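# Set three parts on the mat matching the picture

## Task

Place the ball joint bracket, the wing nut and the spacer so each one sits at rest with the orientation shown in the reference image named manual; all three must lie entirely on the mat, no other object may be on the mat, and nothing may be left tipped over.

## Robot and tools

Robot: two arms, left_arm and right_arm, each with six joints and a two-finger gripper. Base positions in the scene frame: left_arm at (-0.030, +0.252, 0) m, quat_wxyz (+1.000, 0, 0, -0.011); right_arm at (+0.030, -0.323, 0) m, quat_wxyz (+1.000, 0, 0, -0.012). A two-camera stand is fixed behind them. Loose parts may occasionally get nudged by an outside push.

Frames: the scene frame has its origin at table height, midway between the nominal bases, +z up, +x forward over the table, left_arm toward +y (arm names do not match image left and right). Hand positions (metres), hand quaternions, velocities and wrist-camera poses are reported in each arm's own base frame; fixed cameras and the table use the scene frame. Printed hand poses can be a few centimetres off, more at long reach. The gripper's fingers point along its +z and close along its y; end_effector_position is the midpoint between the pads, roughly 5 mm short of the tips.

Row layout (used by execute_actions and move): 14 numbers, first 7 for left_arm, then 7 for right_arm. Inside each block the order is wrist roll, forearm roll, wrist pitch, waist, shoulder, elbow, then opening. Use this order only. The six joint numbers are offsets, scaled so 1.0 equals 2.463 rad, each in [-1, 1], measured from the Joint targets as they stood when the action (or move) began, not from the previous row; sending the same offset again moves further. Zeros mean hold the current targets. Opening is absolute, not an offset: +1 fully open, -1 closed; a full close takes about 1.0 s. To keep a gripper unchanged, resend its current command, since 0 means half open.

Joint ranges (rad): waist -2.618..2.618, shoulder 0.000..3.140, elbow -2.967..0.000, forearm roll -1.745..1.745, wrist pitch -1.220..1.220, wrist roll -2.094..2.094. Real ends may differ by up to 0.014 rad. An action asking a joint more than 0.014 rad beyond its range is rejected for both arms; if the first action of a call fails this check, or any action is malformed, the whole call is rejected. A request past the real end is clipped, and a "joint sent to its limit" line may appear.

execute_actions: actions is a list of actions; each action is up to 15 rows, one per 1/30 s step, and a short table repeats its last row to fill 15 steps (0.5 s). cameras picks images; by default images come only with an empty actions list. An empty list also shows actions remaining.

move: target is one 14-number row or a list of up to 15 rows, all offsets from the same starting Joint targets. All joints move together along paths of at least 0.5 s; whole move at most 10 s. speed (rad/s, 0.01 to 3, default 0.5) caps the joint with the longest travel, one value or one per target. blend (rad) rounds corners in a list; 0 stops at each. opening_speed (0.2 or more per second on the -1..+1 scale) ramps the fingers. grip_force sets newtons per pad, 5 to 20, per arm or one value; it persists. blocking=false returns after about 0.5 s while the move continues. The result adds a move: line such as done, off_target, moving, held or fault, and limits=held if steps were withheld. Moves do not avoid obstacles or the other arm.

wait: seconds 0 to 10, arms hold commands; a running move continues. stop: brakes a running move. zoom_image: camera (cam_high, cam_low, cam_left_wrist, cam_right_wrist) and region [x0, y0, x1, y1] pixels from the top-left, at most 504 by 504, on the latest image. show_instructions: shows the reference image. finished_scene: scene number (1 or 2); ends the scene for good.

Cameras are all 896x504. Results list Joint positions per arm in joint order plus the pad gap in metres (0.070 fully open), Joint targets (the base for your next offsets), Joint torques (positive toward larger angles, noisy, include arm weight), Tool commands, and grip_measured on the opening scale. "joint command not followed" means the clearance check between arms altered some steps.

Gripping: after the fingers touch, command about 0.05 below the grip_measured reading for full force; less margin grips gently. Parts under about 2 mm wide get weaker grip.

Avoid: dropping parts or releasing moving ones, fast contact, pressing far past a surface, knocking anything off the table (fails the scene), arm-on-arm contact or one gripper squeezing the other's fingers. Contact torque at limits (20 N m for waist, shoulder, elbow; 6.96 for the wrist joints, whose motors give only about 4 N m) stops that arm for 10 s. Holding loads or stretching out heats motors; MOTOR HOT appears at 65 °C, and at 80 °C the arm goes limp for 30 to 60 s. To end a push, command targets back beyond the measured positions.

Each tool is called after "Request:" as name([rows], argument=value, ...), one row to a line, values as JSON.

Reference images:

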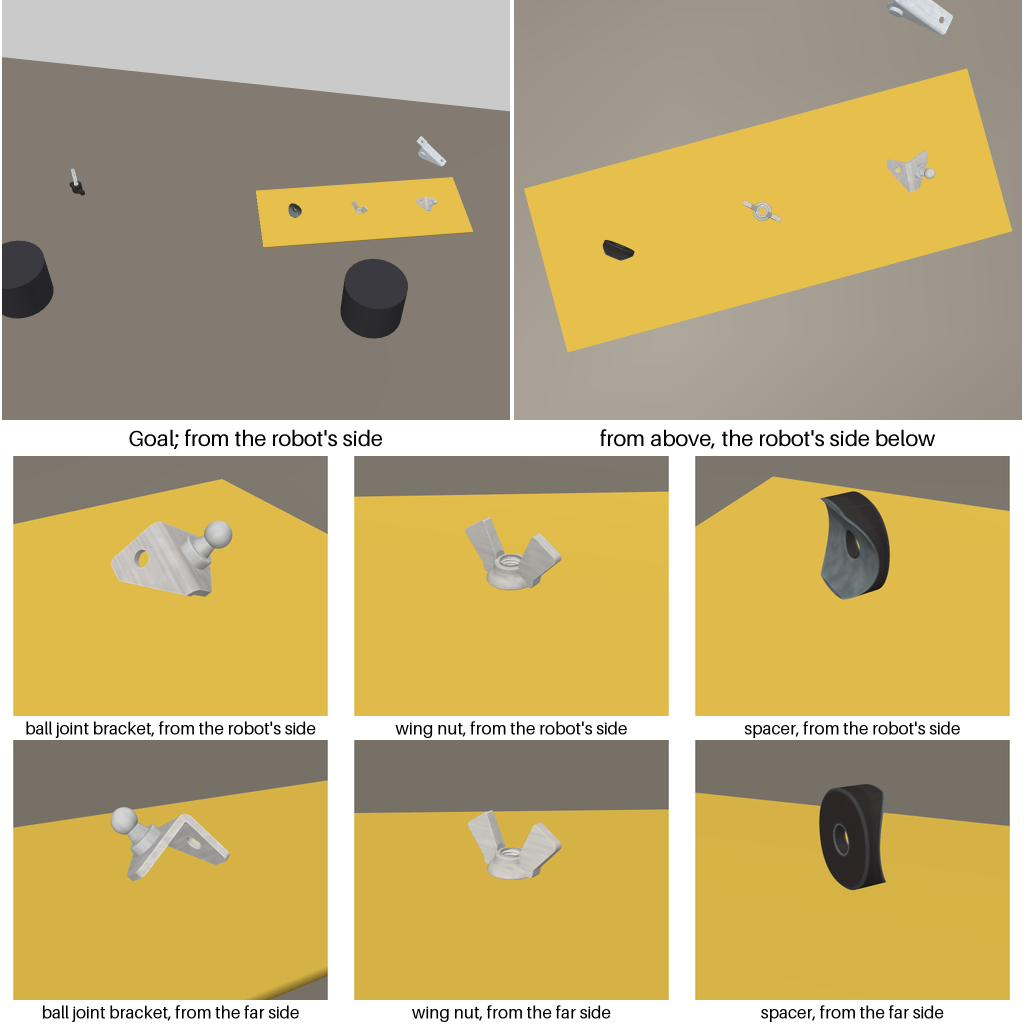

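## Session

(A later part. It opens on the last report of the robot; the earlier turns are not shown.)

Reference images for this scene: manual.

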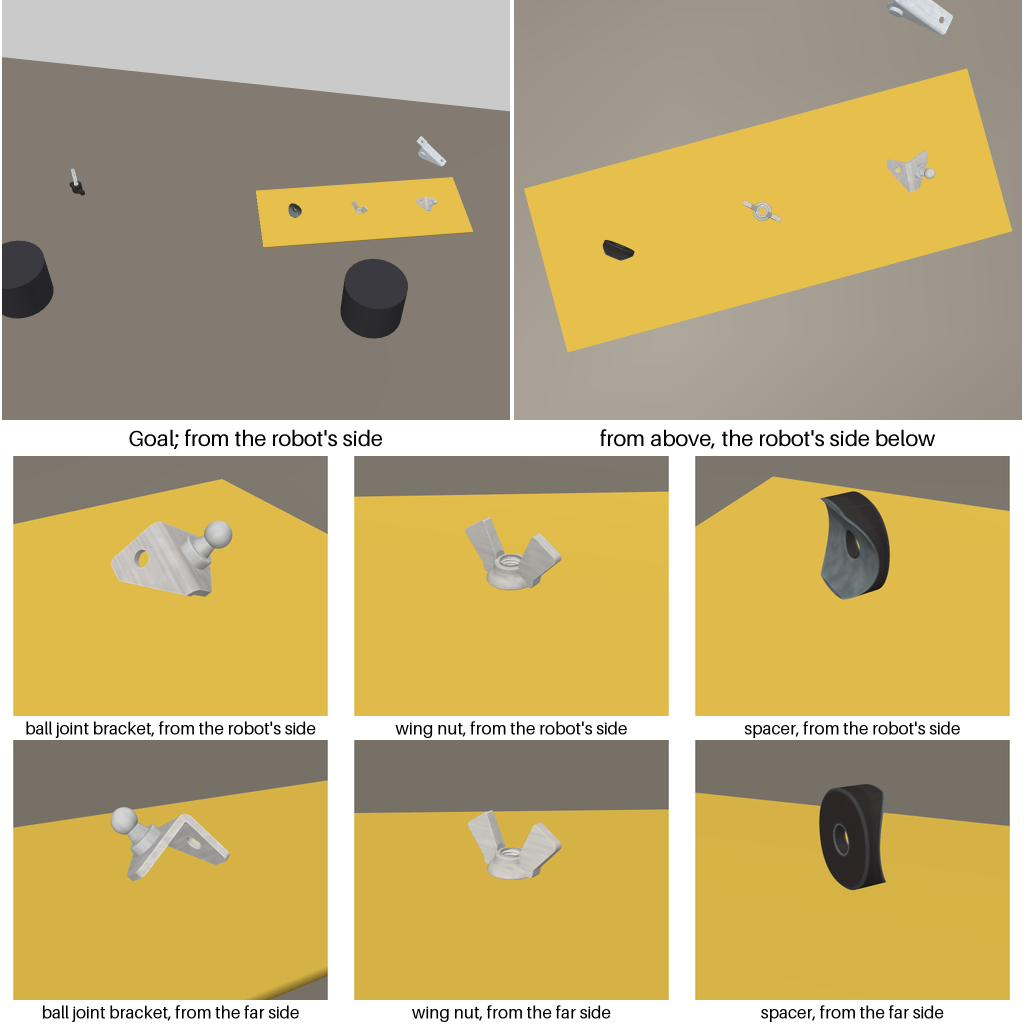

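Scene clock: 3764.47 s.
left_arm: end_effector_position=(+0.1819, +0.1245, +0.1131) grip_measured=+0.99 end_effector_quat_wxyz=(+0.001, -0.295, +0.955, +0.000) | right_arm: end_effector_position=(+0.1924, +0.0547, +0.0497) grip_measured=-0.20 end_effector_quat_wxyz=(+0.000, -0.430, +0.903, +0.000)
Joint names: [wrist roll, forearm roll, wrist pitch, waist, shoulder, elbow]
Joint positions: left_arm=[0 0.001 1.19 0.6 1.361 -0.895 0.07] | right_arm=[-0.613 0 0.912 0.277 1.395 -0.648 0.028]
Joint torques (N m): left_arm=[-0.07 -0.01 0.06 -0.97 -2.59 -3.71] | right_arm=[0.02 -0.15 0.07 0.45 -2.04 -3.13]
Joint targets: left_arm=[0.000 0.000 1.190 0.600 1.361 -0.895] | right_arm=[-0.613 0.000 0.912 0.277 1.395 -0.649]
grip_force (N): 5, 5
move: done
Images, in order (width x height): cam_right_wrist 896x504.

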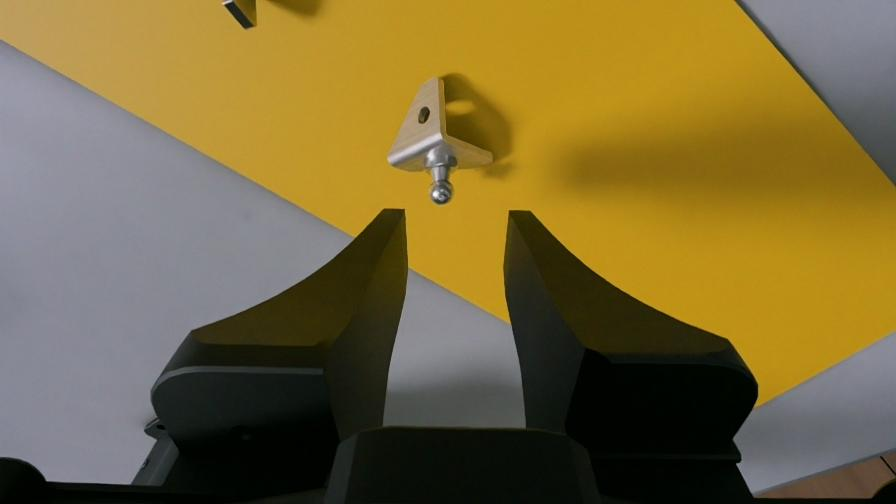

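Request:
move([
  [0,0,0,0,0,0,1, 0.0053,0,-0.0767,0.0053,0.0353,0.0414,-0.78],
  [0,0,0,0,0,0,1, -0.1223,0,-0.0767,0.0053,0.0353,0.0414,-0.78],
], speed=[0.2,0.12], opening_speed=0.25, grip_force=5, cameras=["cam_right_wrist"])

Request:
zoom_image(camera="cam_right_wrist", region=[370, 120, 540, 300])

Scene clock: 3799.30 s.
left_arm: end_effector_position=(+0.1819, +0.1245, +0.1131) grip_measured=+0.99 end_effector_quat_wxyz=(+0.001, -0.295, +0.955, +0.000) | right_arm: end_effector_position=(+0.1875, +0.0559, +0.0123) grip_measured=-0.74 end_effector_quat_wxyz=(+0.000, -0.566, +0.824, +0.000)
Joint names: [wrist roll, forearm roll, wrist pitch, waist, shoulder, elbow]
Joint positions: left_arm=[0 0.001 1.19 0.6 1.361 -0.895 0.07] | right_arm=[-0.916 0 0.723 0.289 1.482 -0.547 0.009]
Joint torques (N m): left_arm=[-0.07 -0.01 0.06 -0.97 -2.58 -3.71] | right_arm=[0.19 -0.03 0.15 0.26 -2.73 -2.65]
Joint targets: left_arm=[0.000 0.000 1.190 0.600 1.361 -0.895] | right_arm=[-0.915 0.000 0.723 0.290 1.482 -0.547]
grip_force (N): 5, 5
move: done
Images, in order (width x height): cam_right_wrist 896x504.

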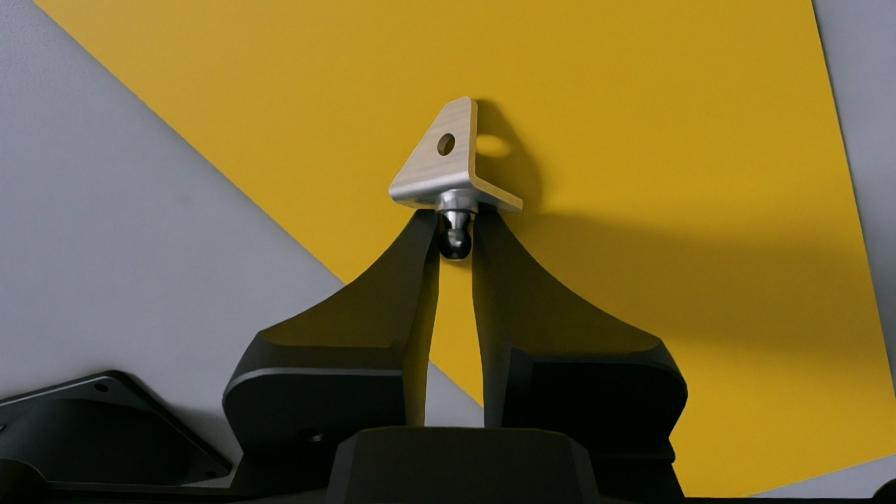

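Scaled by 2.800 from the camera's 896x504 image, which has a finer 1280x720 frame.

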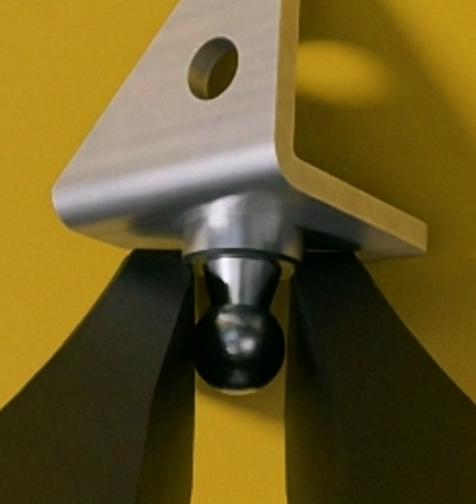

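Request:
move([
  [0,0,0,0,0,0,1, -0.0211,0,0,0,0,0,-0.78],
  [0,0,0,0,0,0,1, -0.0211,0,0,0,0,0,-0.2],
  [0,0,0,0,0,0,1, -0.0211,0,0.0767,0,-0.0353,-0.0414,-0.2],
], speed=[0.12,0.2,0.25], opening_speed=0.5, grip_force=5, cameras=["cam_right_wrist"])

Request:
move([
  [0,0,0,0,0,0,1, 0.0272,0.0812,-0.1267,0.0650,-0.1198,0.0118,-0.2],
  [0,0,0,0,0,0,1, 0.1896,0.3248,-0.5733,0.2274,-0.0386,0.1214,-0.2],
  [0,0,0,0,0,0,1, 0.3232,0.4479,-0.7623,0.3248,0.1184,0.1845,0.45],
], speed=[0.6,0.8,0.6], blend=[0.1,0.1,0], grip_force=14, cameras=["cam_right_wrist"])

Scene clock: 3931.47 s.
left_arm: end_effector_position=(+0.1819, +0.1245, +0.1131) grip_measured=+0.99 end_effector_quat_wxyz=(+0.001, -0.295, +0.955, +0.000) | right_arm: end_effector_position=(+0.1921, +0.0573, +0.0502) grip_measured=-0.20 end_effector_quat_wxyz=(+0.001, -0.587, +0.809, +0.000)
Joint names: [wrist roll, forearm roll, wrist pitch, waist, shoulder, elbow]
Joint positions: left_arm=[0 0.001 1.19 0.6 1.361 -0.895 0.07] | right_arm=[-0.967 0 0.913 0.289 1.394 -0.65 0.028]
Joint torques (N m): left_arm=[-0.07 -0.01 0.06 -0.98 -2.58 -3.72] | right_arm=[0.15 0.1 -0.06 -0.15 -1.59 -2.08]
Joint targets: left_arm=[0.000 0.000 1.190 0.600 1.361 -0.895] | right_arm=[-0.967 0.000 0.912 0.290 1.395 -0.649]
grip_force (N): 5, 5
move: done
Images, in order (width x height): cam_right_wrist 896x504.

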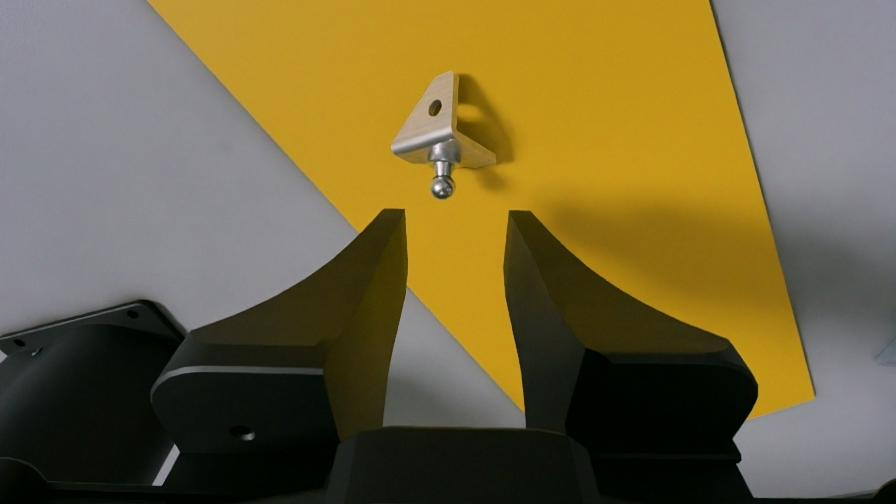

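Scene clock: 3935.03 s.
left_arm: end_effector_position=(+0.1819, +0.1245, +0.1131) grip_measured=+0.99 end_effector_quat_wxyz=(+0.001, -0.295, +0.955, +0.000) | right_arm: end_effector_position=(+0.2533, +0.1336, +0.0441) grip_measured=+0.45 end_effector_quat_wxyz=(+0.499, -0.034, +0.866, +0.019)
Joint names: [wrist roll, forearm roll, wrist pitch, waist, shoulder, elbow]
Joint positions: left_arm=[0 0.001 1.19 0.6 1.361 -0.895 0.07] | right_arm=[-0.17 1.104 -0.966 1.09 1.687 -0.194 0.051]
Joint torques (N m): left_arm=[-0.07 -0.01 0.06 -0.97 -2.59 -3.71] | right_arm=[-0.01 -0.34 -0.61 -0.23 -2.78 -1.46]
Joint targets: left_arm=[0.000 0.000 1.190 0.600 1.361 -0.895] | right_arm=[-0.171 1.103 -0.965 1.090 1.686 -0.194]
grip_force (N): 14, 14
move: done
Images, in order (width x height): cam_right_wrist 896x504.

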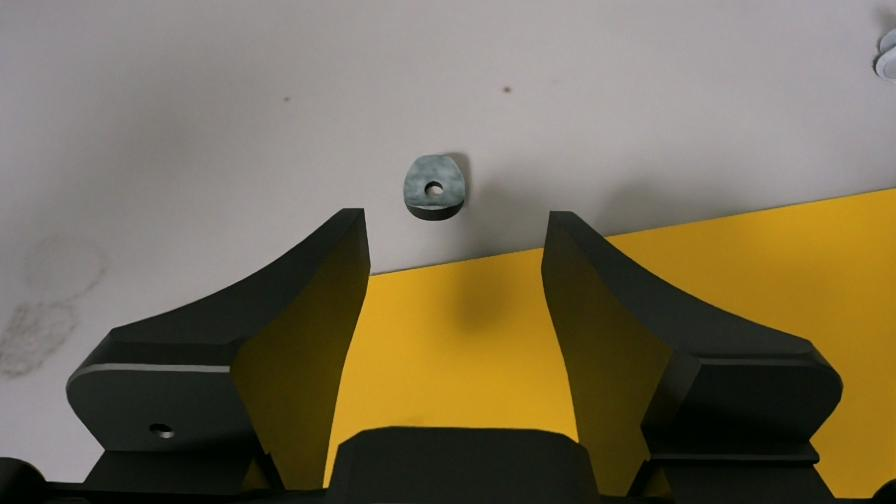

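Request:
zoom_image(camera="cam_right_wrist", region=[380, 130, 500, 240])

Scaled by 4.200 from the camera's 896x504 image, which has a finer 1280x720 frame.

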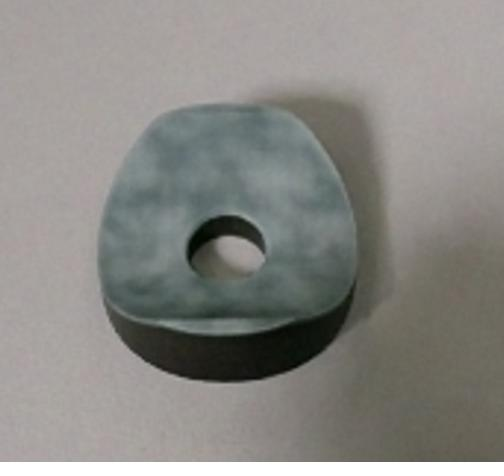

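Request:
move(target=[0,0,0,0,0,0,1, 0.0603,-0.1197,-0.0257,-0.0872,0.1075,-0.0510,0.45], speed=0.25)

Request:
move(target=[0,0,0,0,0,0,1, 0,0,0,0,0,0,-0.45], opening_speed=1.0, grip_force=14, cameras=["cam_right_wrist"])

Request:
zoom_image(camera="cam_right_wrist", region=[390, 180, 520, 300])

Scene clock: 3995.30 s.
left_arm: end_effector_position=(+0.1819, +0.1245, +0.1131) grip_measured=+0.99 end_effector_quat_wxyz=(+0.001, -0.295, +0.955, +0.000) | right_arm: end_effector_position=(+0.3004, +0.1452, +0.0100) grip_measured=+0.45 end_effector_quat_wxyz=(+0.500, -0.034, +0.865, +0.020)
Joint names: [wrist roll, forearm roll, wrist pitch, waist, shoulder, elbow]
Joint positions: left_arm=[0 0.001 1.19 0.6 1.361 -0.895 0.07] | right_arm=[-0.021 0.807 -1.03 0.874 1.952 -0.321 0.051]
Joint torques (N m): left_arm=[-0.07 -0.01 0.06 -0.97 -2.6 -3.72] | right_arm=[-0.1 0.19 -0.51 0.75 -3.88 -0.22]
Joint targets: left_arm=[0.000 0.000 1.190 0.600 1.361 -0.895] | right_arm=[-0.022 0.808 -1.029 0.875 1.951 -0.320]
grip_force (N): 14, 14
move: done

Scene clock: 3996.40 s.
left_arm: end_effector_position=(+0.1819, +0.1245, +0.1131) grip_measured=+0.99 end_effector_quat_wxyz=(+0.001, -0.295, +0.955, +0.000) | right_arm: end_effector_position=(+0.3004, +0.1452, +0.0101) grip_measured=-0.30 end_effector_quat_wxyz=(+0.500, -0.033, +0.865, +0.020)
Joint names: [wrist roll, forearm roll, wrist pitch, waist, shoulder, elbow]
Joint positions: left_arm=[0 0.001 1.19 0.6 1.361 -0.895 0.07] | right_arm=[-0.022 0.808 -1.029 0.874 1.951 -0.321 0.025]
Joint torques (N m): left_arm=[-0.07 -0.01 0.06 -0.97 -2.6 -3.71] | right_arm=[-0.06 0.27 -0.54 0.71 -3.65 0.53]
Joint targets: left_arm=[0.000 0.000 1.190 0.600 1.361 -0.895] | right_arm=[-0.022 0.808 -1.029 0.875 1.951 -0.320]
grip_force (N): 14, 14
move: done
Images, in order (width x height): cam_right_wrist 896x504.

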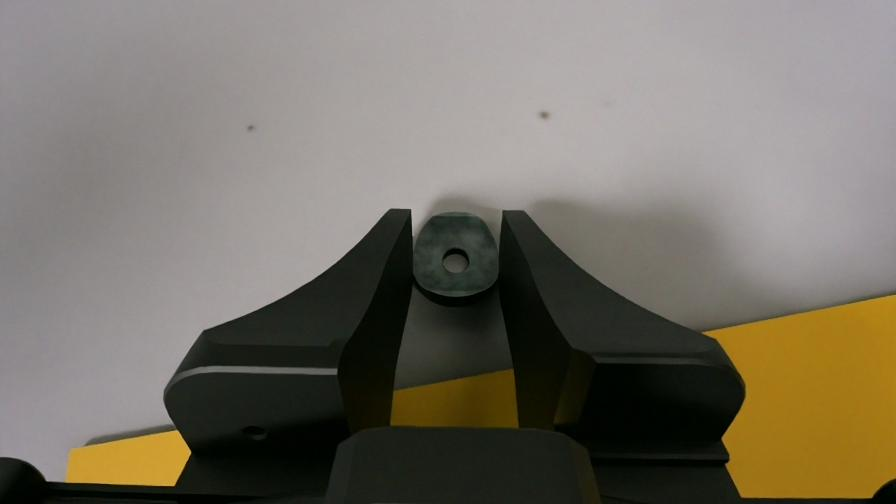

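Scaled by 3.877 from the camera's 896x504 image, which has a finer 1280x720 frame.

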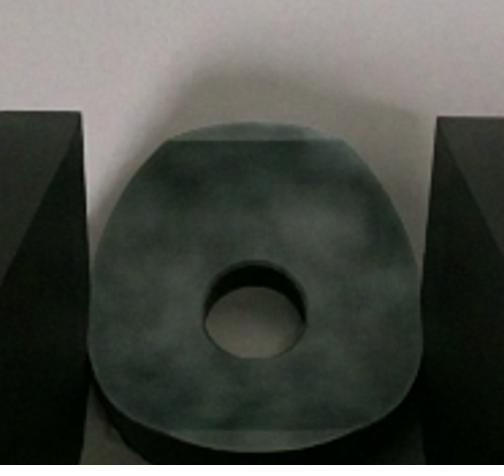

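Request:
move([
  [0,0,0,0,0,0,1, 0,0,0,0,-0.0609,0,-0.45],
  [0,0,0,0,0,0,1, -0.1941,-0.0032,0.2148,-0.0102,-0.2643,-0.0122,-0.45],
  [0,0,0,0,0,0,1, -0.7804,-0.5964,0.6350,-0.2335,-0.3122,-0.0260,-0.45],
  [0,0,0,0,0,0,1, -0.5771,-0.7813,0.5623,-0.2335,-0.2433,0.0168,-0.45],
], speed=[0.4,0.8,0.9,0.35], blend=[0.05,0.12,0.05,0], grip_force=14, cameras=["cam_right_wrist"])

Request:
zoom_image(camera="cam_right_wrist", region=[390, 180, 520, 300])

Scene clock: 4057.57 s.
left_arm: end_effector_position=(+0.1819, +0.1245, +0.1131) grip_measured=+0.99 end_effector_quat_wxyz=(+0.001, -0.295, +0.955, +0.000) | right_arm: end_effector_position=(+0.2301, -0.0017, +0.0178) grip_measured=-0.30 end_effector_quat_wxyz=(+0.049, +0.949, -0.181, +0.254)
Joint names: [wrist roll, forearm roll, wrist pitch, waist, shoulder, elbow]
Joint positions: left_arm=[0 0.001 1.19 0.6 1.361 -0.895 0.07] | right_arm=[-1.443 -1.117 0.356 0.3 1.352 -0.278 0.025]
Joint torques (N m): left_arm=[-0.07 0 0.06 -0.97 -2.6 -3.71] | right_arm=[-0.03 -0.06 0.24 0.85 -1.42 -1.98]
Joint targets: left_arm=[0.000 0.000 1.190 0.600 1.361 -0.895] | right_arm=[-1.443 -1.116 0.356 0.300 1.352 -0.279]
grip_force (N): 14, 14
move: done
Images, in order (width x height): cam_right_wrist 896x504.

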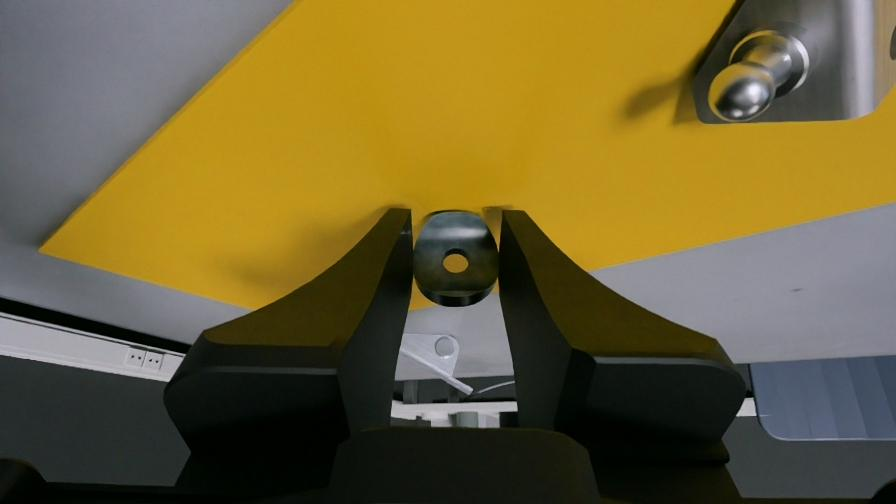

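Scaled by 3.877 from the camera's 896x504 image, which has a finer 1280x720 frame.

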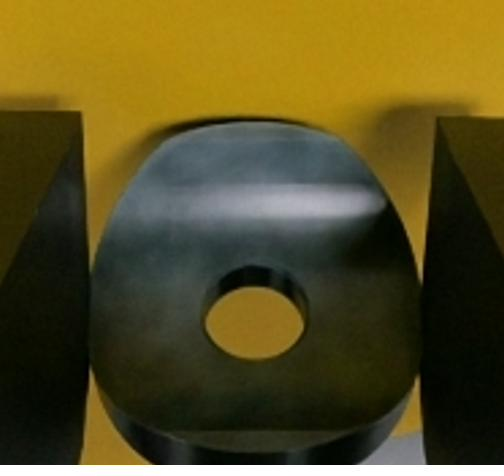

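Request:
move(target=[0,0,0,0,0,0,1, 0.0666,-0.0629,-0.0092,0,0.0172,0.0073,-0.45], speed=0.1)

Request:
move(target=[0,0,0,0,0,0,1, 0,0,0,0,0,0,0.4], opening_speed=0.4, grip_force=8, cameras=["cam_right_wrist"])

Request:
zoom_image(camera="cam_right_wrist", region=[370, 170, 540, 310])

Scene clock: 4078.00 s.
left_arm: end_effector_position=(+0.1819, +0.1245, +0.1131) grip_measured=+0.99 end_effector_quat_wxyz=(+0.001, -0.295, +0.955, +0.000) | right_arm: end_effector_position=(+0.2307, -0.0016, +0.0102) grip_measured=-0.30 end_effector_quat_wxyz=(+0.048, +0.949, -0.181, +0.255)
Joint names: [wrist roll, forearm roll, wrist pitch, waist, shoulder, elbow]
Joint positions: left_arm=[0 0.001 1.19 0.6 1.361 -0.895 0.07] | right_arm=[-1.279 -1.273 0.334 0.3 1.393 -0.262 0.025]
Joint torques (N m): left_arm=[-0.07 0 0.06 -0.97 -2.61 -3.71] | right_arm=[-0.05 1.25 -0.56 0.65 2.93 3.17]
Joint targets: left_arm=[0.000 0.000 1.190 0.600 1.361 -0.895] | right_arm=[-1.279 -1.271 0.334 0.300 1.394 -0.261]
grip_force (N): 14, 14
move: done

Scene clock: 4080.33 s.
left_arm: end_effector_position=(+0.1819, +0.1245, +0.1131) grip_measured=+0.99 end_effector_quat_wxyz=(+0.001, -0.295, +0.955, +0.000) | right_arm: end_effector_position=(+0.2296, -0.0018, +0.0093) grip_measured=+0.40 end_effector_quat_wxyz=(+0.049, +0.949, -0.181, +0.253)
Joint names: [wrist roll, forearm roll, wrist pitch, waist, shoulder, elbow]
Joint positions: left_arm=[0 0.001 1.19 0.6 1.361 -0.895 0.07] | right_arm=[-1.279 -1.271 0.334 0.3 1.395 -0.26 0.049]
Joint torques (N m): left_arm=[-0.07 0 0.06 -0.97 -2.6 -3.72] | right_arm=[0.01 -0.18 0.05 0.44 -1.15 -1.8]
Joint targets: left_arm=[0.000 0.000 1.190 0.600 1.361 -0.895] | right_arm=[-1.279 -1.271 0.334 0.300 1.394 -0.261]
grip_force (N): 8, 8
move: done
Images, in order (width x height): cam_right_wrist 896x504.

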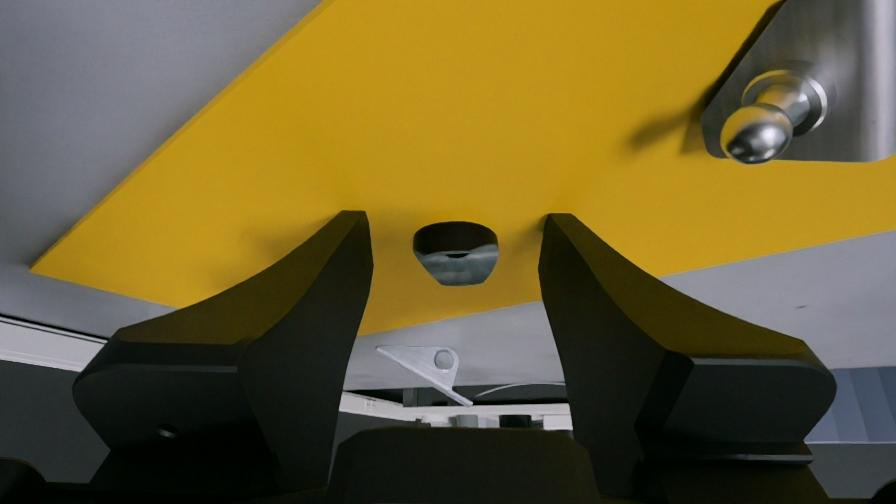

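Scaled by 2.965 from the camera's 896x504 image, which has a finer 1280x720 frame.

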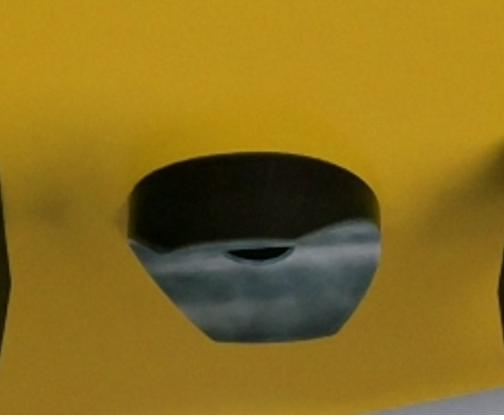

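Request:
move([
  [0,0,0,0,0,0,1, -0.0667,0.0628,0.0089,0,-0.0171,-0.0071,0.4],
  [0,0,0,0,0,0,1, -0.27,0.2476,0.0817,0,-0.0862,-0.0501,0.4],
  [0,0,0,0,0,0,1, -0.0085,0.6947,-0.1762,0.0853,-0.1803,0.0045,0.4],
], speed=[0.25,0.5,0.9], blend=[0.03,0.08,0])

Request:
move(target=[0,0,0,0,0,0,1, 0.2649,0.4506,-0.2634,0.0842,0.1372,0.0571,0.4], speed=0.7, cameras=["cam_right_wrist"])

Request:
zoom_image(camera="cam_right_wrist", region=[390, 110, 530, 230])

Scene clock: 4257.70 s.
left_arm: end_effector_position=(+0.1819, +0.1245, +0.1131) grip_measured=+0.99 end_effector_quat_wxyz=(+0.001, -0.295, +0.955, +0.000) | right_arm: end_effector_position=(+0.2465, +0.1269, +0.1385) grip_measured=+0.40 end_effector_quat_wxyz=(+0.490, -0.539, +0.677, -0.106)
Joint names: [wrist roll, forearm roll, wrist pitch, waist, shoulder, elbow]
Joint positions: left_arm=[0 0.001 1.19 0.6 1.361 -0.895 0.07] | right_arm=[-1.3 0.441 -0.101 0.51 0.95 -0.25 0.049]
Joint torques (N m): left_arm=[-0.07 0 0.06 -0.98 -2.61 -3.71] | right_arm=[0.02 -0.15 -0.54 0.51 0.19 -2.77]
Joint targets: left_arm=[0.000 0.000 1.190 0.600 1.361 -0.895] | right_arm=[-1.300 0.440 -0.100 0.510 0.950 -0.249]
grip_force (N): 8, 8
move: done

Scene clock: 4259.73 s.
left_arm: end_effector_position=(+0.1819, +0.1245, +0.1131) grip_measured=+0.99 end_effector_quat_wxyz=(+0.001, -0.295, +0.955, +0.000) | right_arm: end_effector_position=(+0.2281, -0.0015, +0.0498) grip_measured=+0.40 end_effector_quat_wxyz=(+0.415, +0.170, +0.890, -0.080)
Joint names: [wrist roll, forearm roll, wrist pitch, waist, shoulder, elbow]
Joint positions: left_arm=[0 0.001 1.19 0.6 1.361 -0.895 0.07] | right_arm=[-0.648 1.55 -0.75 0.717 1.289 -0.109 0.049]
Joint torques (N m): left_arm=[-0.07 0 0.06 -0.97 -2.62 -3.7] | right_arm=[-0.05 -0.63 -0.38 0.64 -0.65 -1.69]
Joint targets: left_arm=[0.000 0.000 1.190 0.600 1.361 -0.895] | right_arm=[-0.648 1.550 -0.749 0.717 1.288 -0.109]
grip_force (N): 8, 8
move: done
Images, in order (width x height): cam_right_wrist 896x504.

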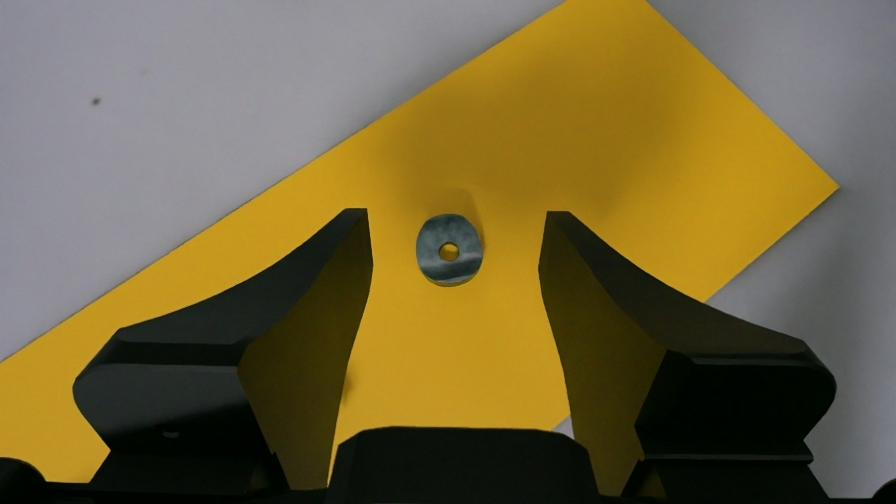

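Scaled by 3.600 from the camera's 896x504 image, which has a finer 1280x720 frame.

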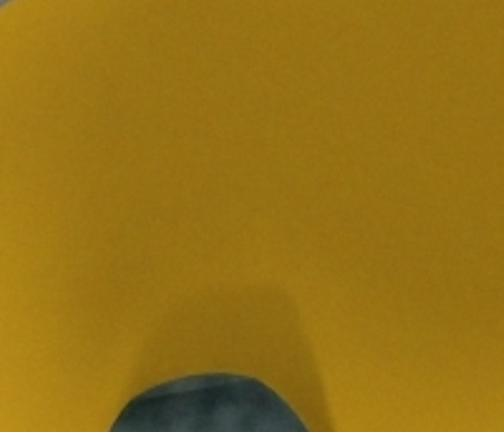

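Request:
zoom_image(camera="cam_right_wrist", region=[400, 200, 500, 300])

Scaled by 5.040 from the camera's 896x504 image, which has a finer 1280x720 frame.

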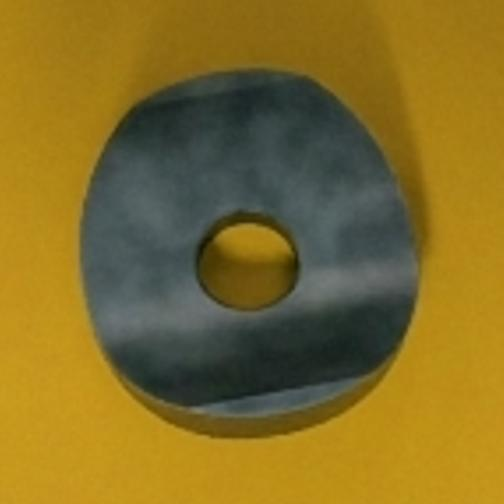

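Request:
move([
  [0,0,0,0,0,0,1, 0.2311,-0.2105,-0.0350,-0.0465,0.1491,0.0169,0.4],
  [0,0,0,0,0,0,1, 0.2311,-0.2105,-0.0350,-0.0465,0.1491,0.0169,-0.45],
], speed=0.4, opening_speed=1.0, grip_force=10)

Request:
move([
  [0,0,0,0,0,0,1, 0,0,0,0,-0.0244,0,-0.45],
  [0,0,0,0,0,0,1, -0.0696,0.0037,0.0372,0.0011,0.0187,-0.1006,-0.45],
  [0,0,0,0,0,0,1, -0.0696,0.0037,0.0372,0.0011,0.0406,-0.1006,-0.45],
  [0,0,0,0,0,0,1, -0.0696,0.0037,0.0372,0.0011,0.0406,-0.1006,0.4],
  [0,0,0,0,0,0,1, -0.0696,0.0037,0.0372,0.0011,-0.0097,-0.1006,0.4],
], speed=[0.3,0.3,0.15,0.2,0.3], blend=[0.02,0.02,0,0,0], opening_speed=1.0, grip_force=10)

Request:
move([
  [0,0,0,0,0,0,1, 0.1358,-0.1782,-0.1659,-0.0212,0.0768,0.0657,0.4],
], speed=0.5, grip_force=14, cameras=["cam_right_wrist"])

Request:
zoom_image(camera="cam_right_wrist", region=[390, 150, 520, 290])

Scene clock: 4351.80 s.
left_arm: end_effector_position=(+0.1819, +0.1245, +0.1131) grip_measured=+0.99 end_effector_quat_wxyz=(+0.001, -0.295, +0.955, +0.000) | right_arm: end_effector_position=(+0.2420, -0.0047, +0.0100) grip_measured=-0.28 end_effector_quat_wxyz=(+0.415, +0.170, +0.890, -0.079)
Joint names: [wrist roll, forearm roll, wrist pitch, waist, shoulder, elbow]
Joint positions: left_arm=[0 0.001 1.19 0.6 1.361 -0.895 0.07] | right_arm=[-0.078 1.031 -0.836 0.603 1.656 -0.068 0.025]
Joint torques (N m): left_arm=[-0.07 0 0.06 -0.98 -2.62 -3.7] | right_arm=[0.06 0.22 0.47 0.85 -0.69 0.38]
Joint targets: left_arm=[0.000 0.000 1.190 0.600 1.361 -0.895] | right_arm=[-0.079 1.031 -0.835 0.603 1.655 -0.067]
grip_force (N): 10, 10
move: done

Scene clock: 4355.20 s.
left_arm: end_effector_position=(+0.1819, +0.1245, +0.1131) grip_measured=+0.99 end_effector_quat_wxyz=(+0.001, -0.295, +0.955, +0.000) | right_arm: end_effector_position=(+0.3093, +0.0568, +0.0456) grip_measured=+0.40 end_effector_quat_wxyz=(+0.459, +0.134, +0.878, -0.018)
Joint names: [wrist roll, forearm roll, wrist pitch, waist, shoulder, elbow]
Joint positions: left_arm=[0 0.001 1.19 0.6 1.361 -0.895 0.07] | right_arm=[-0.251 1.04 -0.743 0.606 1.63 -0.315 0.049]
Joint torques (N m): left_arm=[-0.07 0 0.06 -0.97 -2.61 -3.71] | right_arm=[0.05 -0.25 -0.61 0 -1.96 -2.34]
Joint targets: left_arm=[0.000 0.000 1.190 0.600 1.361 -0.895] | right_arm=[-0.250 1.040 -0.744 0.606 1.631 -0.315]
grip_force (N): 10, 10
move: done

Scene clock: 4356.43 s.
left_arm: end_effector_position=(+0.1819, +0.1245, +0.1131) grip_measured=+0.99 end_effector_quat_wxyz=(+0.001, -0.295, +0.955, +0.000) | right_arm: end_effector_position=(+0.3093, +0.0567, +0.0441) grip_measured=+0.40 end_effector_quat_wxyz=(+0.541, +0.054, +0.839, +0.008)
Joint names: [wrist roll, forearm roll, wrist pitch, waist, shoulder, elbow]
Joint positions: left_arm=[0 0.001 1.19 0.6 1.361 -0.895 0.07] | right_arm=[0.085 0.601 -1.153 0.554 1.821 -0.153 0.049]
Joint torques (N m): left_arm=[-0.07 0 0.06 -0.98 -2.62 -3.71] | right_arm=[-0.05 0.19 -0.63 -0.03 -3.15 -0.64]
Joint targets: left_arm=[0.000 0.000 1.190 0.600 1.361 -0.895] | right_arm=[0.084 0.602 -1.152 0.553 1.821 -0.153]
grip_force (N): 14, 14
move: done
Images, in order (width x height): cam_right_wrist 896x504.

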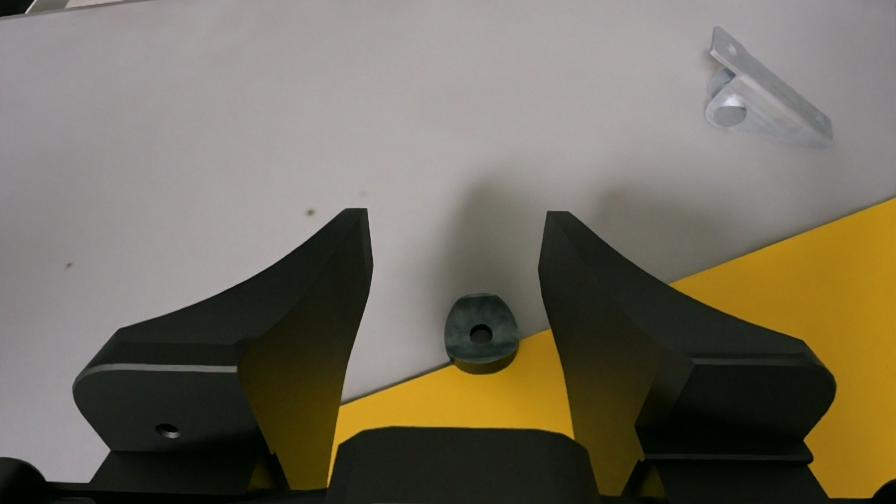

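Scaled by 3.600 from the camera's 896x504 image, which has a finer 1280x720 frame.

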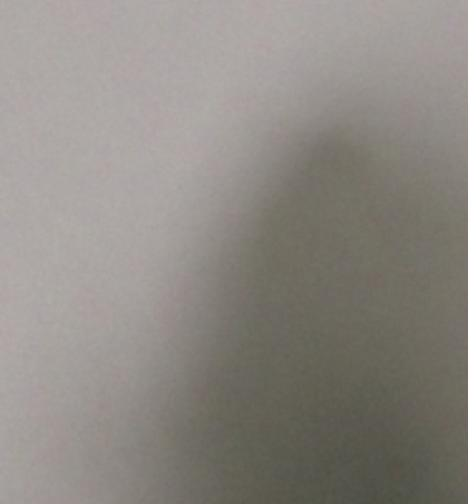

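Request:
zoom_image(camera="cam_right_wrist", region=[430, 280, 540, 390])

Scaled by 4.582 from the camera's 896x504 image, which has a finer 1280x720 frame.

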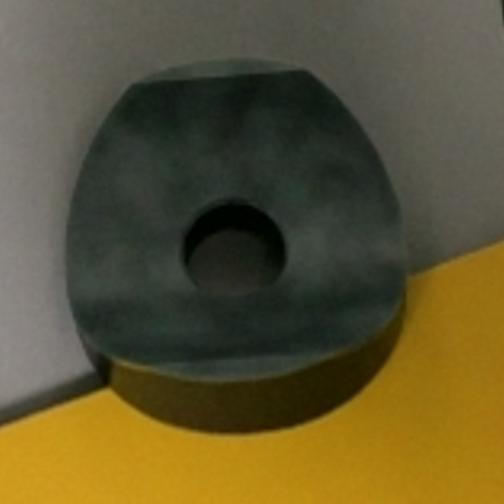

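Request:
move([
  [0,0,0,0,0,0,1, -0.0172,-0.0768,0.0241,-0.05,-0.0132,0.0043,0.4],
  [0,0,0,0,0,0,1, -0.0172,-0.0768,0.0241,-0.05,0.0274,0.0043,-0.45],
], speed=[0.4,0.15], blend=[0.01,0], opening_speed=1.0, grip_force=12, cameras=["cam_right_wrist"])

Request:
zoom_image(camera="cam_right_wrist", region=[390, 180, 520, 310])

Scene clock: 4402.77 s.
left_arm: end_effector_position=(+0.1819, +0.1245, +0.1131) grip_measured=+0.99 end_effector_quat_wxyz=(+0.001, -0.295, +0.955, +0.000) | right_arm: end_effector_position=(+0.3015, +0.0513, +0.0099) grip_measured=-0.29 end_effector_quat_wxyz=(+0.485, +0.002, +0.875, -0.001)
Joint names: [wrist roll, forearm roll, wrist pitch, waist, shoulder, elbow]
Joint positions: left_arm=[0 0.001 1.19 0.6 1.361 -0.895 0.07] | right_arm=[0.042 0.412 -1.093 0.43 1.888 -0.142 0.025]
Joint torques (N m): left_arm=[-0.07 0 0.06 -0.98 -2.61 -3.71] | right_arm=[0.19 -0.24 -0.44 0.28 -3.04 -0.59]
Joint targets: left_arm=[0.000 0.000 1.190 0.600 1.361 -0.895] | right_arm=[0.042 0.412 -1.093 0.430 1.888 -0.143]
grip_force (N): 12, 12
move: done
Images, in order (width x height): cam_right_wrist 896x504.

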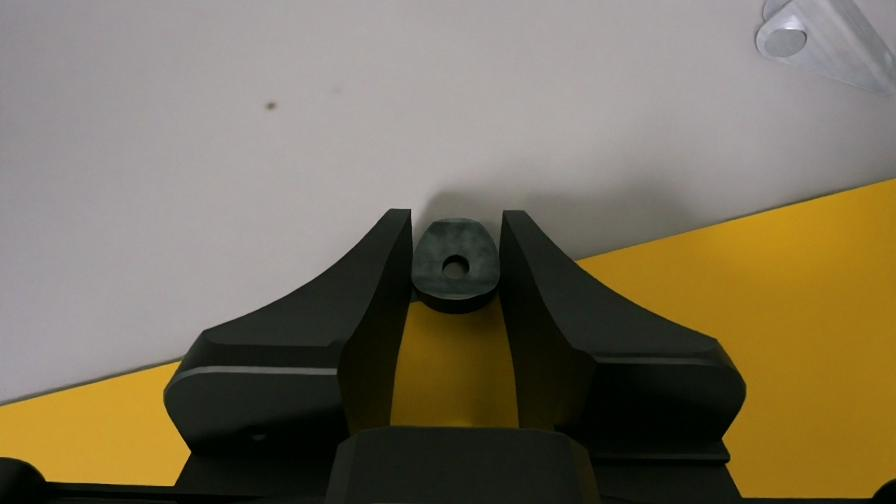

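Scaled by 3.877 from the camera's 896x504 image, which has a finer 1280x720 frame.

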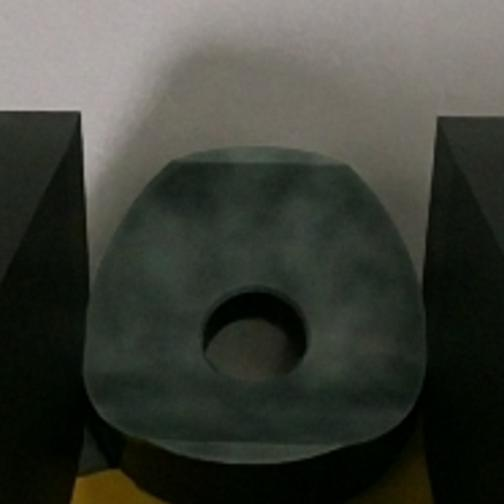

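Request:
move([
  [0,0,0,0,0,0,1, 0,0,0,0,-0.0609,0,-0.45],
  [0,0,0,0,0,0,1, -0.3825,-0.1673,0.3626,-0.0122,-0.3402,-0.0759,-0.45],
  [0,0,0,0,0,0,1, -0.7598,-0.4739,0.6581,-0.0395,-0.2907,-0.0873,-0.45],
  [0,0,0,0,0,0,1, -0.5153,-0.6963,0.5925,-0.0395,-0.2133,-0.0428,-0.45],
], speed=[0.4,0.8,0.9,0.35], blend=[0.05,0.1,0.05,0], grip_force=12)

Request:
move(target=[0,0,0,0,0,0,1, 0.0426,-0.04,-0.0033,0,0.0112,0.0042,-0.45], speed=0.08, grip_force=5)

Request:
move(target=[0,0,0,0,0,0,1, 0.0085,-0.008,-0.0006,0,0.0022,0.0008,-0.45], speed=0.03, grip_force=5, cameras=["cam_right_wrist"])

Scene clock: 4466.47 s.
left_arm: end_effector_position=(+0.1819, +0.1245, +0.1131) grip_measured=+0.99 end_effector_quat_wxyz=(+0.001, -0.295, +0.955, +0.000) | right_arm: end_effector_position=(+0.2300, -0.0015, +0.0158) grip_measured=-0.29 end_effector_quat_wxyz=(+0.052, +0.944, -0.180, +0.270)
Joint names: [wrist roll, forearm roll, wrist pitch, waist, shoulder, elbow]
Joint positions: left_arm=[0 0.001 1.19 0.6 1.361 -0.895 0.07] | right_arm=[-1.227 -1.303 0.366 0.333 1.363 -0.248 0.025]
Joint torques (N m): left_arm=[-0.07 0.01 0.06 -0.97 -2.62 -3.71] | right_arm=[-0.03 -0.06 0.35 0.86 -1.32 -1.79]
Joint targets: left_arm=[0.000 0.000 1.190 0.600 1.361 -0.895] | right_arm=[-1.227 -1.303 0.366 0.333 1.363 -0.248]
grip_force (N): 12, 12
move: done

Scene clock: 4468.00 s.
left_arm: end_effector_position=(+0.1819, +0.1245, +0.1131) grip_measured=+0.99 end_effector_quat_wxyz=(+0.001, -0.295, +0.955, +0.000) | right_arm: end_effector_position=(+0.2306, -0.0017, +0.0114) grip_measured=-0.29 end_effector_quat_wxyz=(+0.052, +0.944, -0.180, +0.272)
Joint names: [wrist roll, forearm roll, wrist pitch, waist, shoulder, elbow]
Joint positions: left_arm=[0 0.001 1.19 0.6 1.361 -0.895 0.07] | right_arm=[-1.122 -1.402 0.36 0.333 1.389 -0.238 0.025]
Joint torques (N m): left_arm=[-0.07 0.01 0.06 -0.98 -2.62 -3.7] | right_arm=[-0.04 0.23 -0.23 0.88 0.32 -0.28]
Joint targets: left_arm=[0.000 0.000 1.190 0.600 1.361 -0.895] | right_arm=[-1.122 -1.401 0.358 0.333 1.390 -0.238]
grip_force (N): 5, 5
move: done

Scene clock: 4468.93 s.
left_arm: end_effector_position=(+0.1819, +0.1245, +0.1131) grip_measured=+0.99 end_effector_quat_wxyz=(+0.001, -0.295, +0.955, +0.000) | right_arm: end_effector_position=(+0.2306, -0.0015, +0.0103) grip_measured=-0.29 end_effector_quat_wxyz=(+0.052, +0.944, -0.180, +0.271)
Joint names: [wrist roll, forearm roll, wrist pitch, waist, shoulder, elbow]
Joint positions: left_arm=[0 0.001 1.19 0.6 1.361 -0.895 0.07] | right_arm=[-1.102 -1.421 0.358 0.333 1.395 -0.237 0.025]
Joint torques (N m): left_arm=[-0.07 0.01 0.06 -0.97 -2.63 -3.71] | right_arm=[0.05 0.29 -0.38 0.88 1.04 0.74]
Joint targets: left_arm=[0.000 0.000 1.190 0.600 1.361 -0.895] | right_arm=[-1.101 -1.421 0.357 0.333 1.396 -0.236]
grip_force (N): 5, 5
move: done
Images, in order (width x height): cam_right_wrist 896x504.

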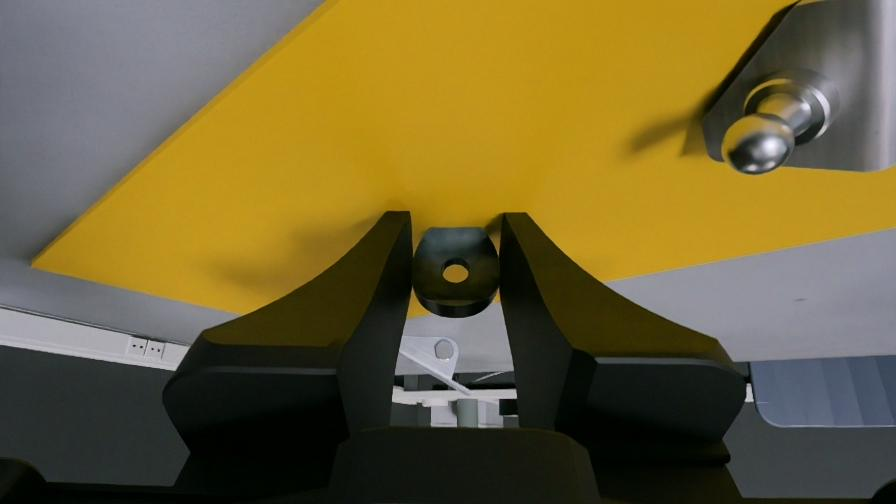

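Request:
move(target=[0,0,0,0,0,0,1, -0.0045,0.0037,-0.0002,-0.0006,-0.0004,-0.0012,-0.45], speed=0.03, grip_force=5)

Scene clock: 4509.43 s.
left_arm: end_effector_position=(+0.1819, +0.1245, +0.1131) grip_measured=+0.99 end_effector_quat_wxyz=(+0.001, -0.295, +0.955, +0.000) | right_arm: end_effector_position=(+0.2303, -0.0017, +0.0102) grip_measured=-0.29 end_effector_quat_wxyz=(+0.052, +0.944, -0.180, +0.270)
Joint names: [wrist roll, forearm roll, wrist pitch, waist, shoulder, elbow]
Joint positions: left_arm=[0 0.001 1.19 0.6 1.361 -0.895 0.07] | right_arm=[-1.113 -1.411 0.357 0.332 1.395 -0.238 0.025]
Joint torques (N m): left_arm=[-0.07 0.01 0.06 -0.97 -2.63 -3.69] | right_arm=[0.05 0.25 -0.21 -0.06 -0.36 -1.11]
Joint targets: left_arm=[0.000 0.000 1.190 0.600 1.361 -0.895] | right_arm=[-1.112 -1.412 0.356 0.331 1.395 -0.239]
grip_force (N): 5, 5
move: done

Request:
move(target=[0,0,0,0,0,0,1, -0.0008,0.0008,0.0001,0,-0.0003,-0.0002,0.0], opening_speed=0.25, speed=0.02, grip_force=5, cameras=["cam_right_wrist"])

Request:
zoom_image(camera="cam_right_wrist", region=[370, 170, 540, 330])

Scene clock: 4522.50 s.
left_arm: end_effector_position=(+0.1819, +0.1245, +0.1131) grip_measured=+0.99 end_effector_quat_wxyz=(+0.001, -0.295, +0.955, +0.000) | right_arm: end_effector_position=(+0.2306, -0.0016, +0.0105) grip_measured=+0.00 end_effector_quat_wxyz=(+0.052, +0.944, -0.180, +0.271)
Joint names: [wrist roll, forearm roll, wrist pitch, waist, shoulder, elbow]
Joint positions: left_arm=[0 0.001 1.19 0.6 1.361 -0.895 0.07] | right_arm=[-1.114 -1.41 0.357 0.332 1.394 -0.238 0.035]
Joint torques (N m): left_arm=[-0.07 0.01 0.06 -0.98 -2.63 -3.7] | right_arm=[-0.04 -0.2 0.25 0.21 -1.5 -2.03]
Joint targets: left_arm=[0.000 0.000 1.190 0.600 1.361 -0.895] | right_arm=[-1.114 -1.410 0.357 0.331 1.394 -0.239]
grip_force (N): 5, 5
move: done
Images, in order (width x height): cam_right_wrist 896x504.

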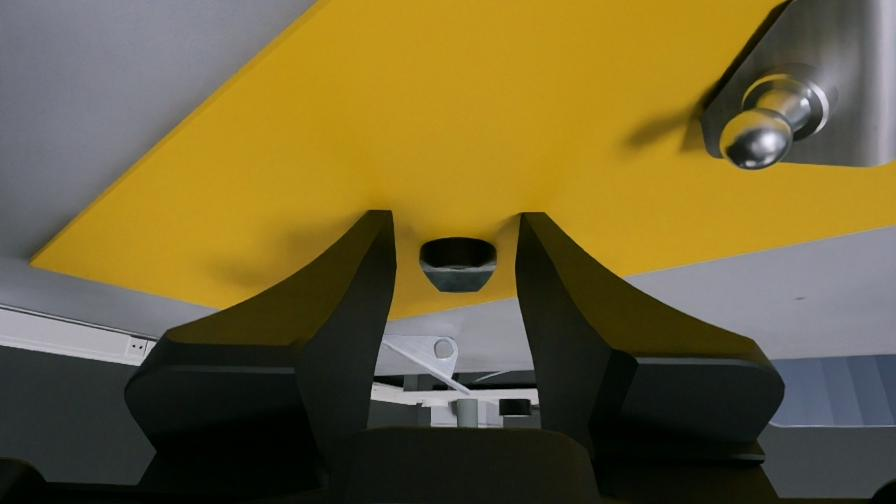

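Scaled by 2.965 from the camera's 896x504 image, which has a finer 1280x720 frame.

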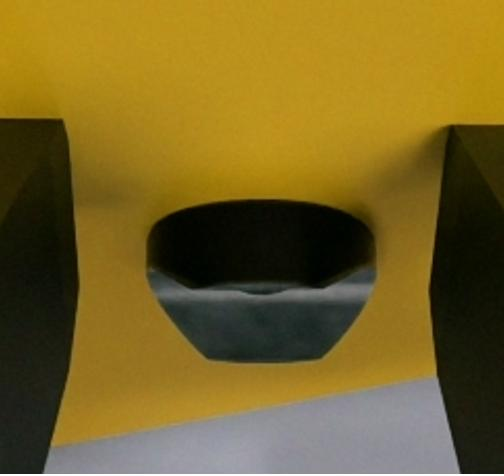

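Request:
move([
  [0,0,0,0,0,0,1, -0.046,0.0435,0.0038,0.0007,-0.0127,-0.0038,0.0],
  [0,0,0,0,0,0,1, -0.2905,0.2658,0.0693,0.0007,-0.0901,-0.0484,0.0],
  [0,0,0,0,0,0,1, -0.0755,0.7511,-0.1855,0.0727,-0.1803,-0.0045,0.0],
], speed=[0.2,0.5,0.9], blend=[0.02,0.08,0])

Request:
move(target=[0,0,0,0,0,0,1, 0.2649,0.4506,-0.2634,0.0842,0.1372,0.0571,0.4], speed=0.7, grip_force=10, cameras=["cam_right_wrist"])

Request:
zoom_image(camera="cam_right_wrist", region=[390, 130, 510, 250])

Scene clock: 4626.60 s.
left_arm: end_effector_position=(+0.1819, +0.1245, +0.1131) grip_measured=+0.99 end_effector_quat_wxyz=(+0.001, -0.295, +0.955, +0.000) | right_arm: end_effector_position=(+0.2465, +0.1270, +0.1386) grip_measured=+0.00 end_effector_quat_wxyz=(+0.490, -0.539, +0.677, -0.106)
Joint names: [wrist roll, forearm roll, wrist pitch, waist, shoulder, elbow]
Joint positions: left_arm=[0 0.001 1.19 0.6 1.361 -0.895 0.07] | right_arm=[-1.3 0.441 -0.101 0.51 0.95 -0.25 0.035]
Joint torques (N m): left_arm=[-0.07 0.01 0.06 -0.98 -2.63 -3.7] | right_arm=[0.01 -0.15 -0.53 0.61 0.11 -2.7]
Joint targets: left_arm=[0.000 0.000 1.190 0.600 1.361 -0.895] | right_arm=[-1.300 0.440 -0.100 0.511 0.950 -0.250]
grip_force (N): 5, 5
move: done

Scene clock: 4628.63 s.
left_arm: end_effector_position=(+0.1819, +0.1245, +0.1131) grip_measured=+0.99 end_effector_quat_wxyz=(+0.001, -0.295, +0.955, +0.000) | right_arm: end_effector_position=(+0.2283, -0.0012, +0.0500) grip_measured=+0.40 end_effector_quat_wxyz=(+0.415, +0.170, +0.890, -0.080)
Joint names: [wrist roll, forearm roll, wrist pitch, waist, shoulder, elbow]
Joint positions: left_arm=[0 0.001 1.19 0.6 1.361 -0.895 0.07] | right_arm=[-0.648 1.55 -0.75 0.718 1.288 -0.11 0.049]
Joint torques (N m): left_arm=[-0.07 0.01 0.06 -0.95 -2.64 -3.69] | right_arm=[-0.05 -0.64 -0.4 0.64 -0.65 -1.68]
Joint targets: left_arm=[0.000 0.000 1.190 0.600 1.361 -0.895] | right_arm=[-0.648 1.550 -0.749 0.718 1.288 -0.110]
grip_force (N): 10, 10
move: done
Images, in order (width x height): cam_right_wrist 896x504.

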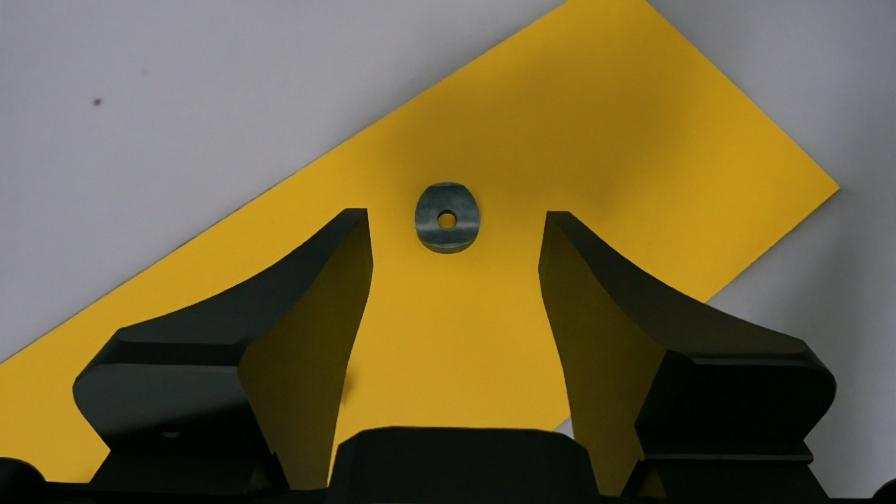

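Scaled by 4.200 from the camera's 896x504 image, which has a finer 1280x720 frame.

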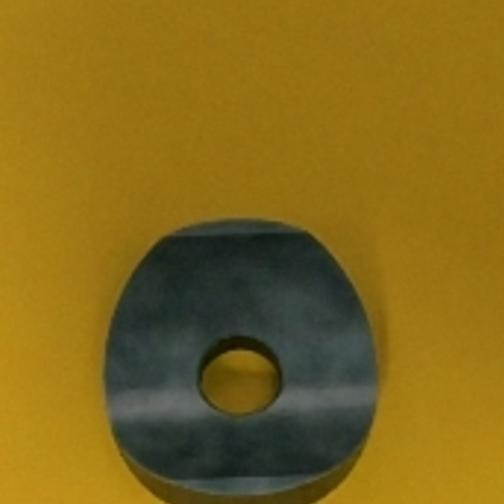

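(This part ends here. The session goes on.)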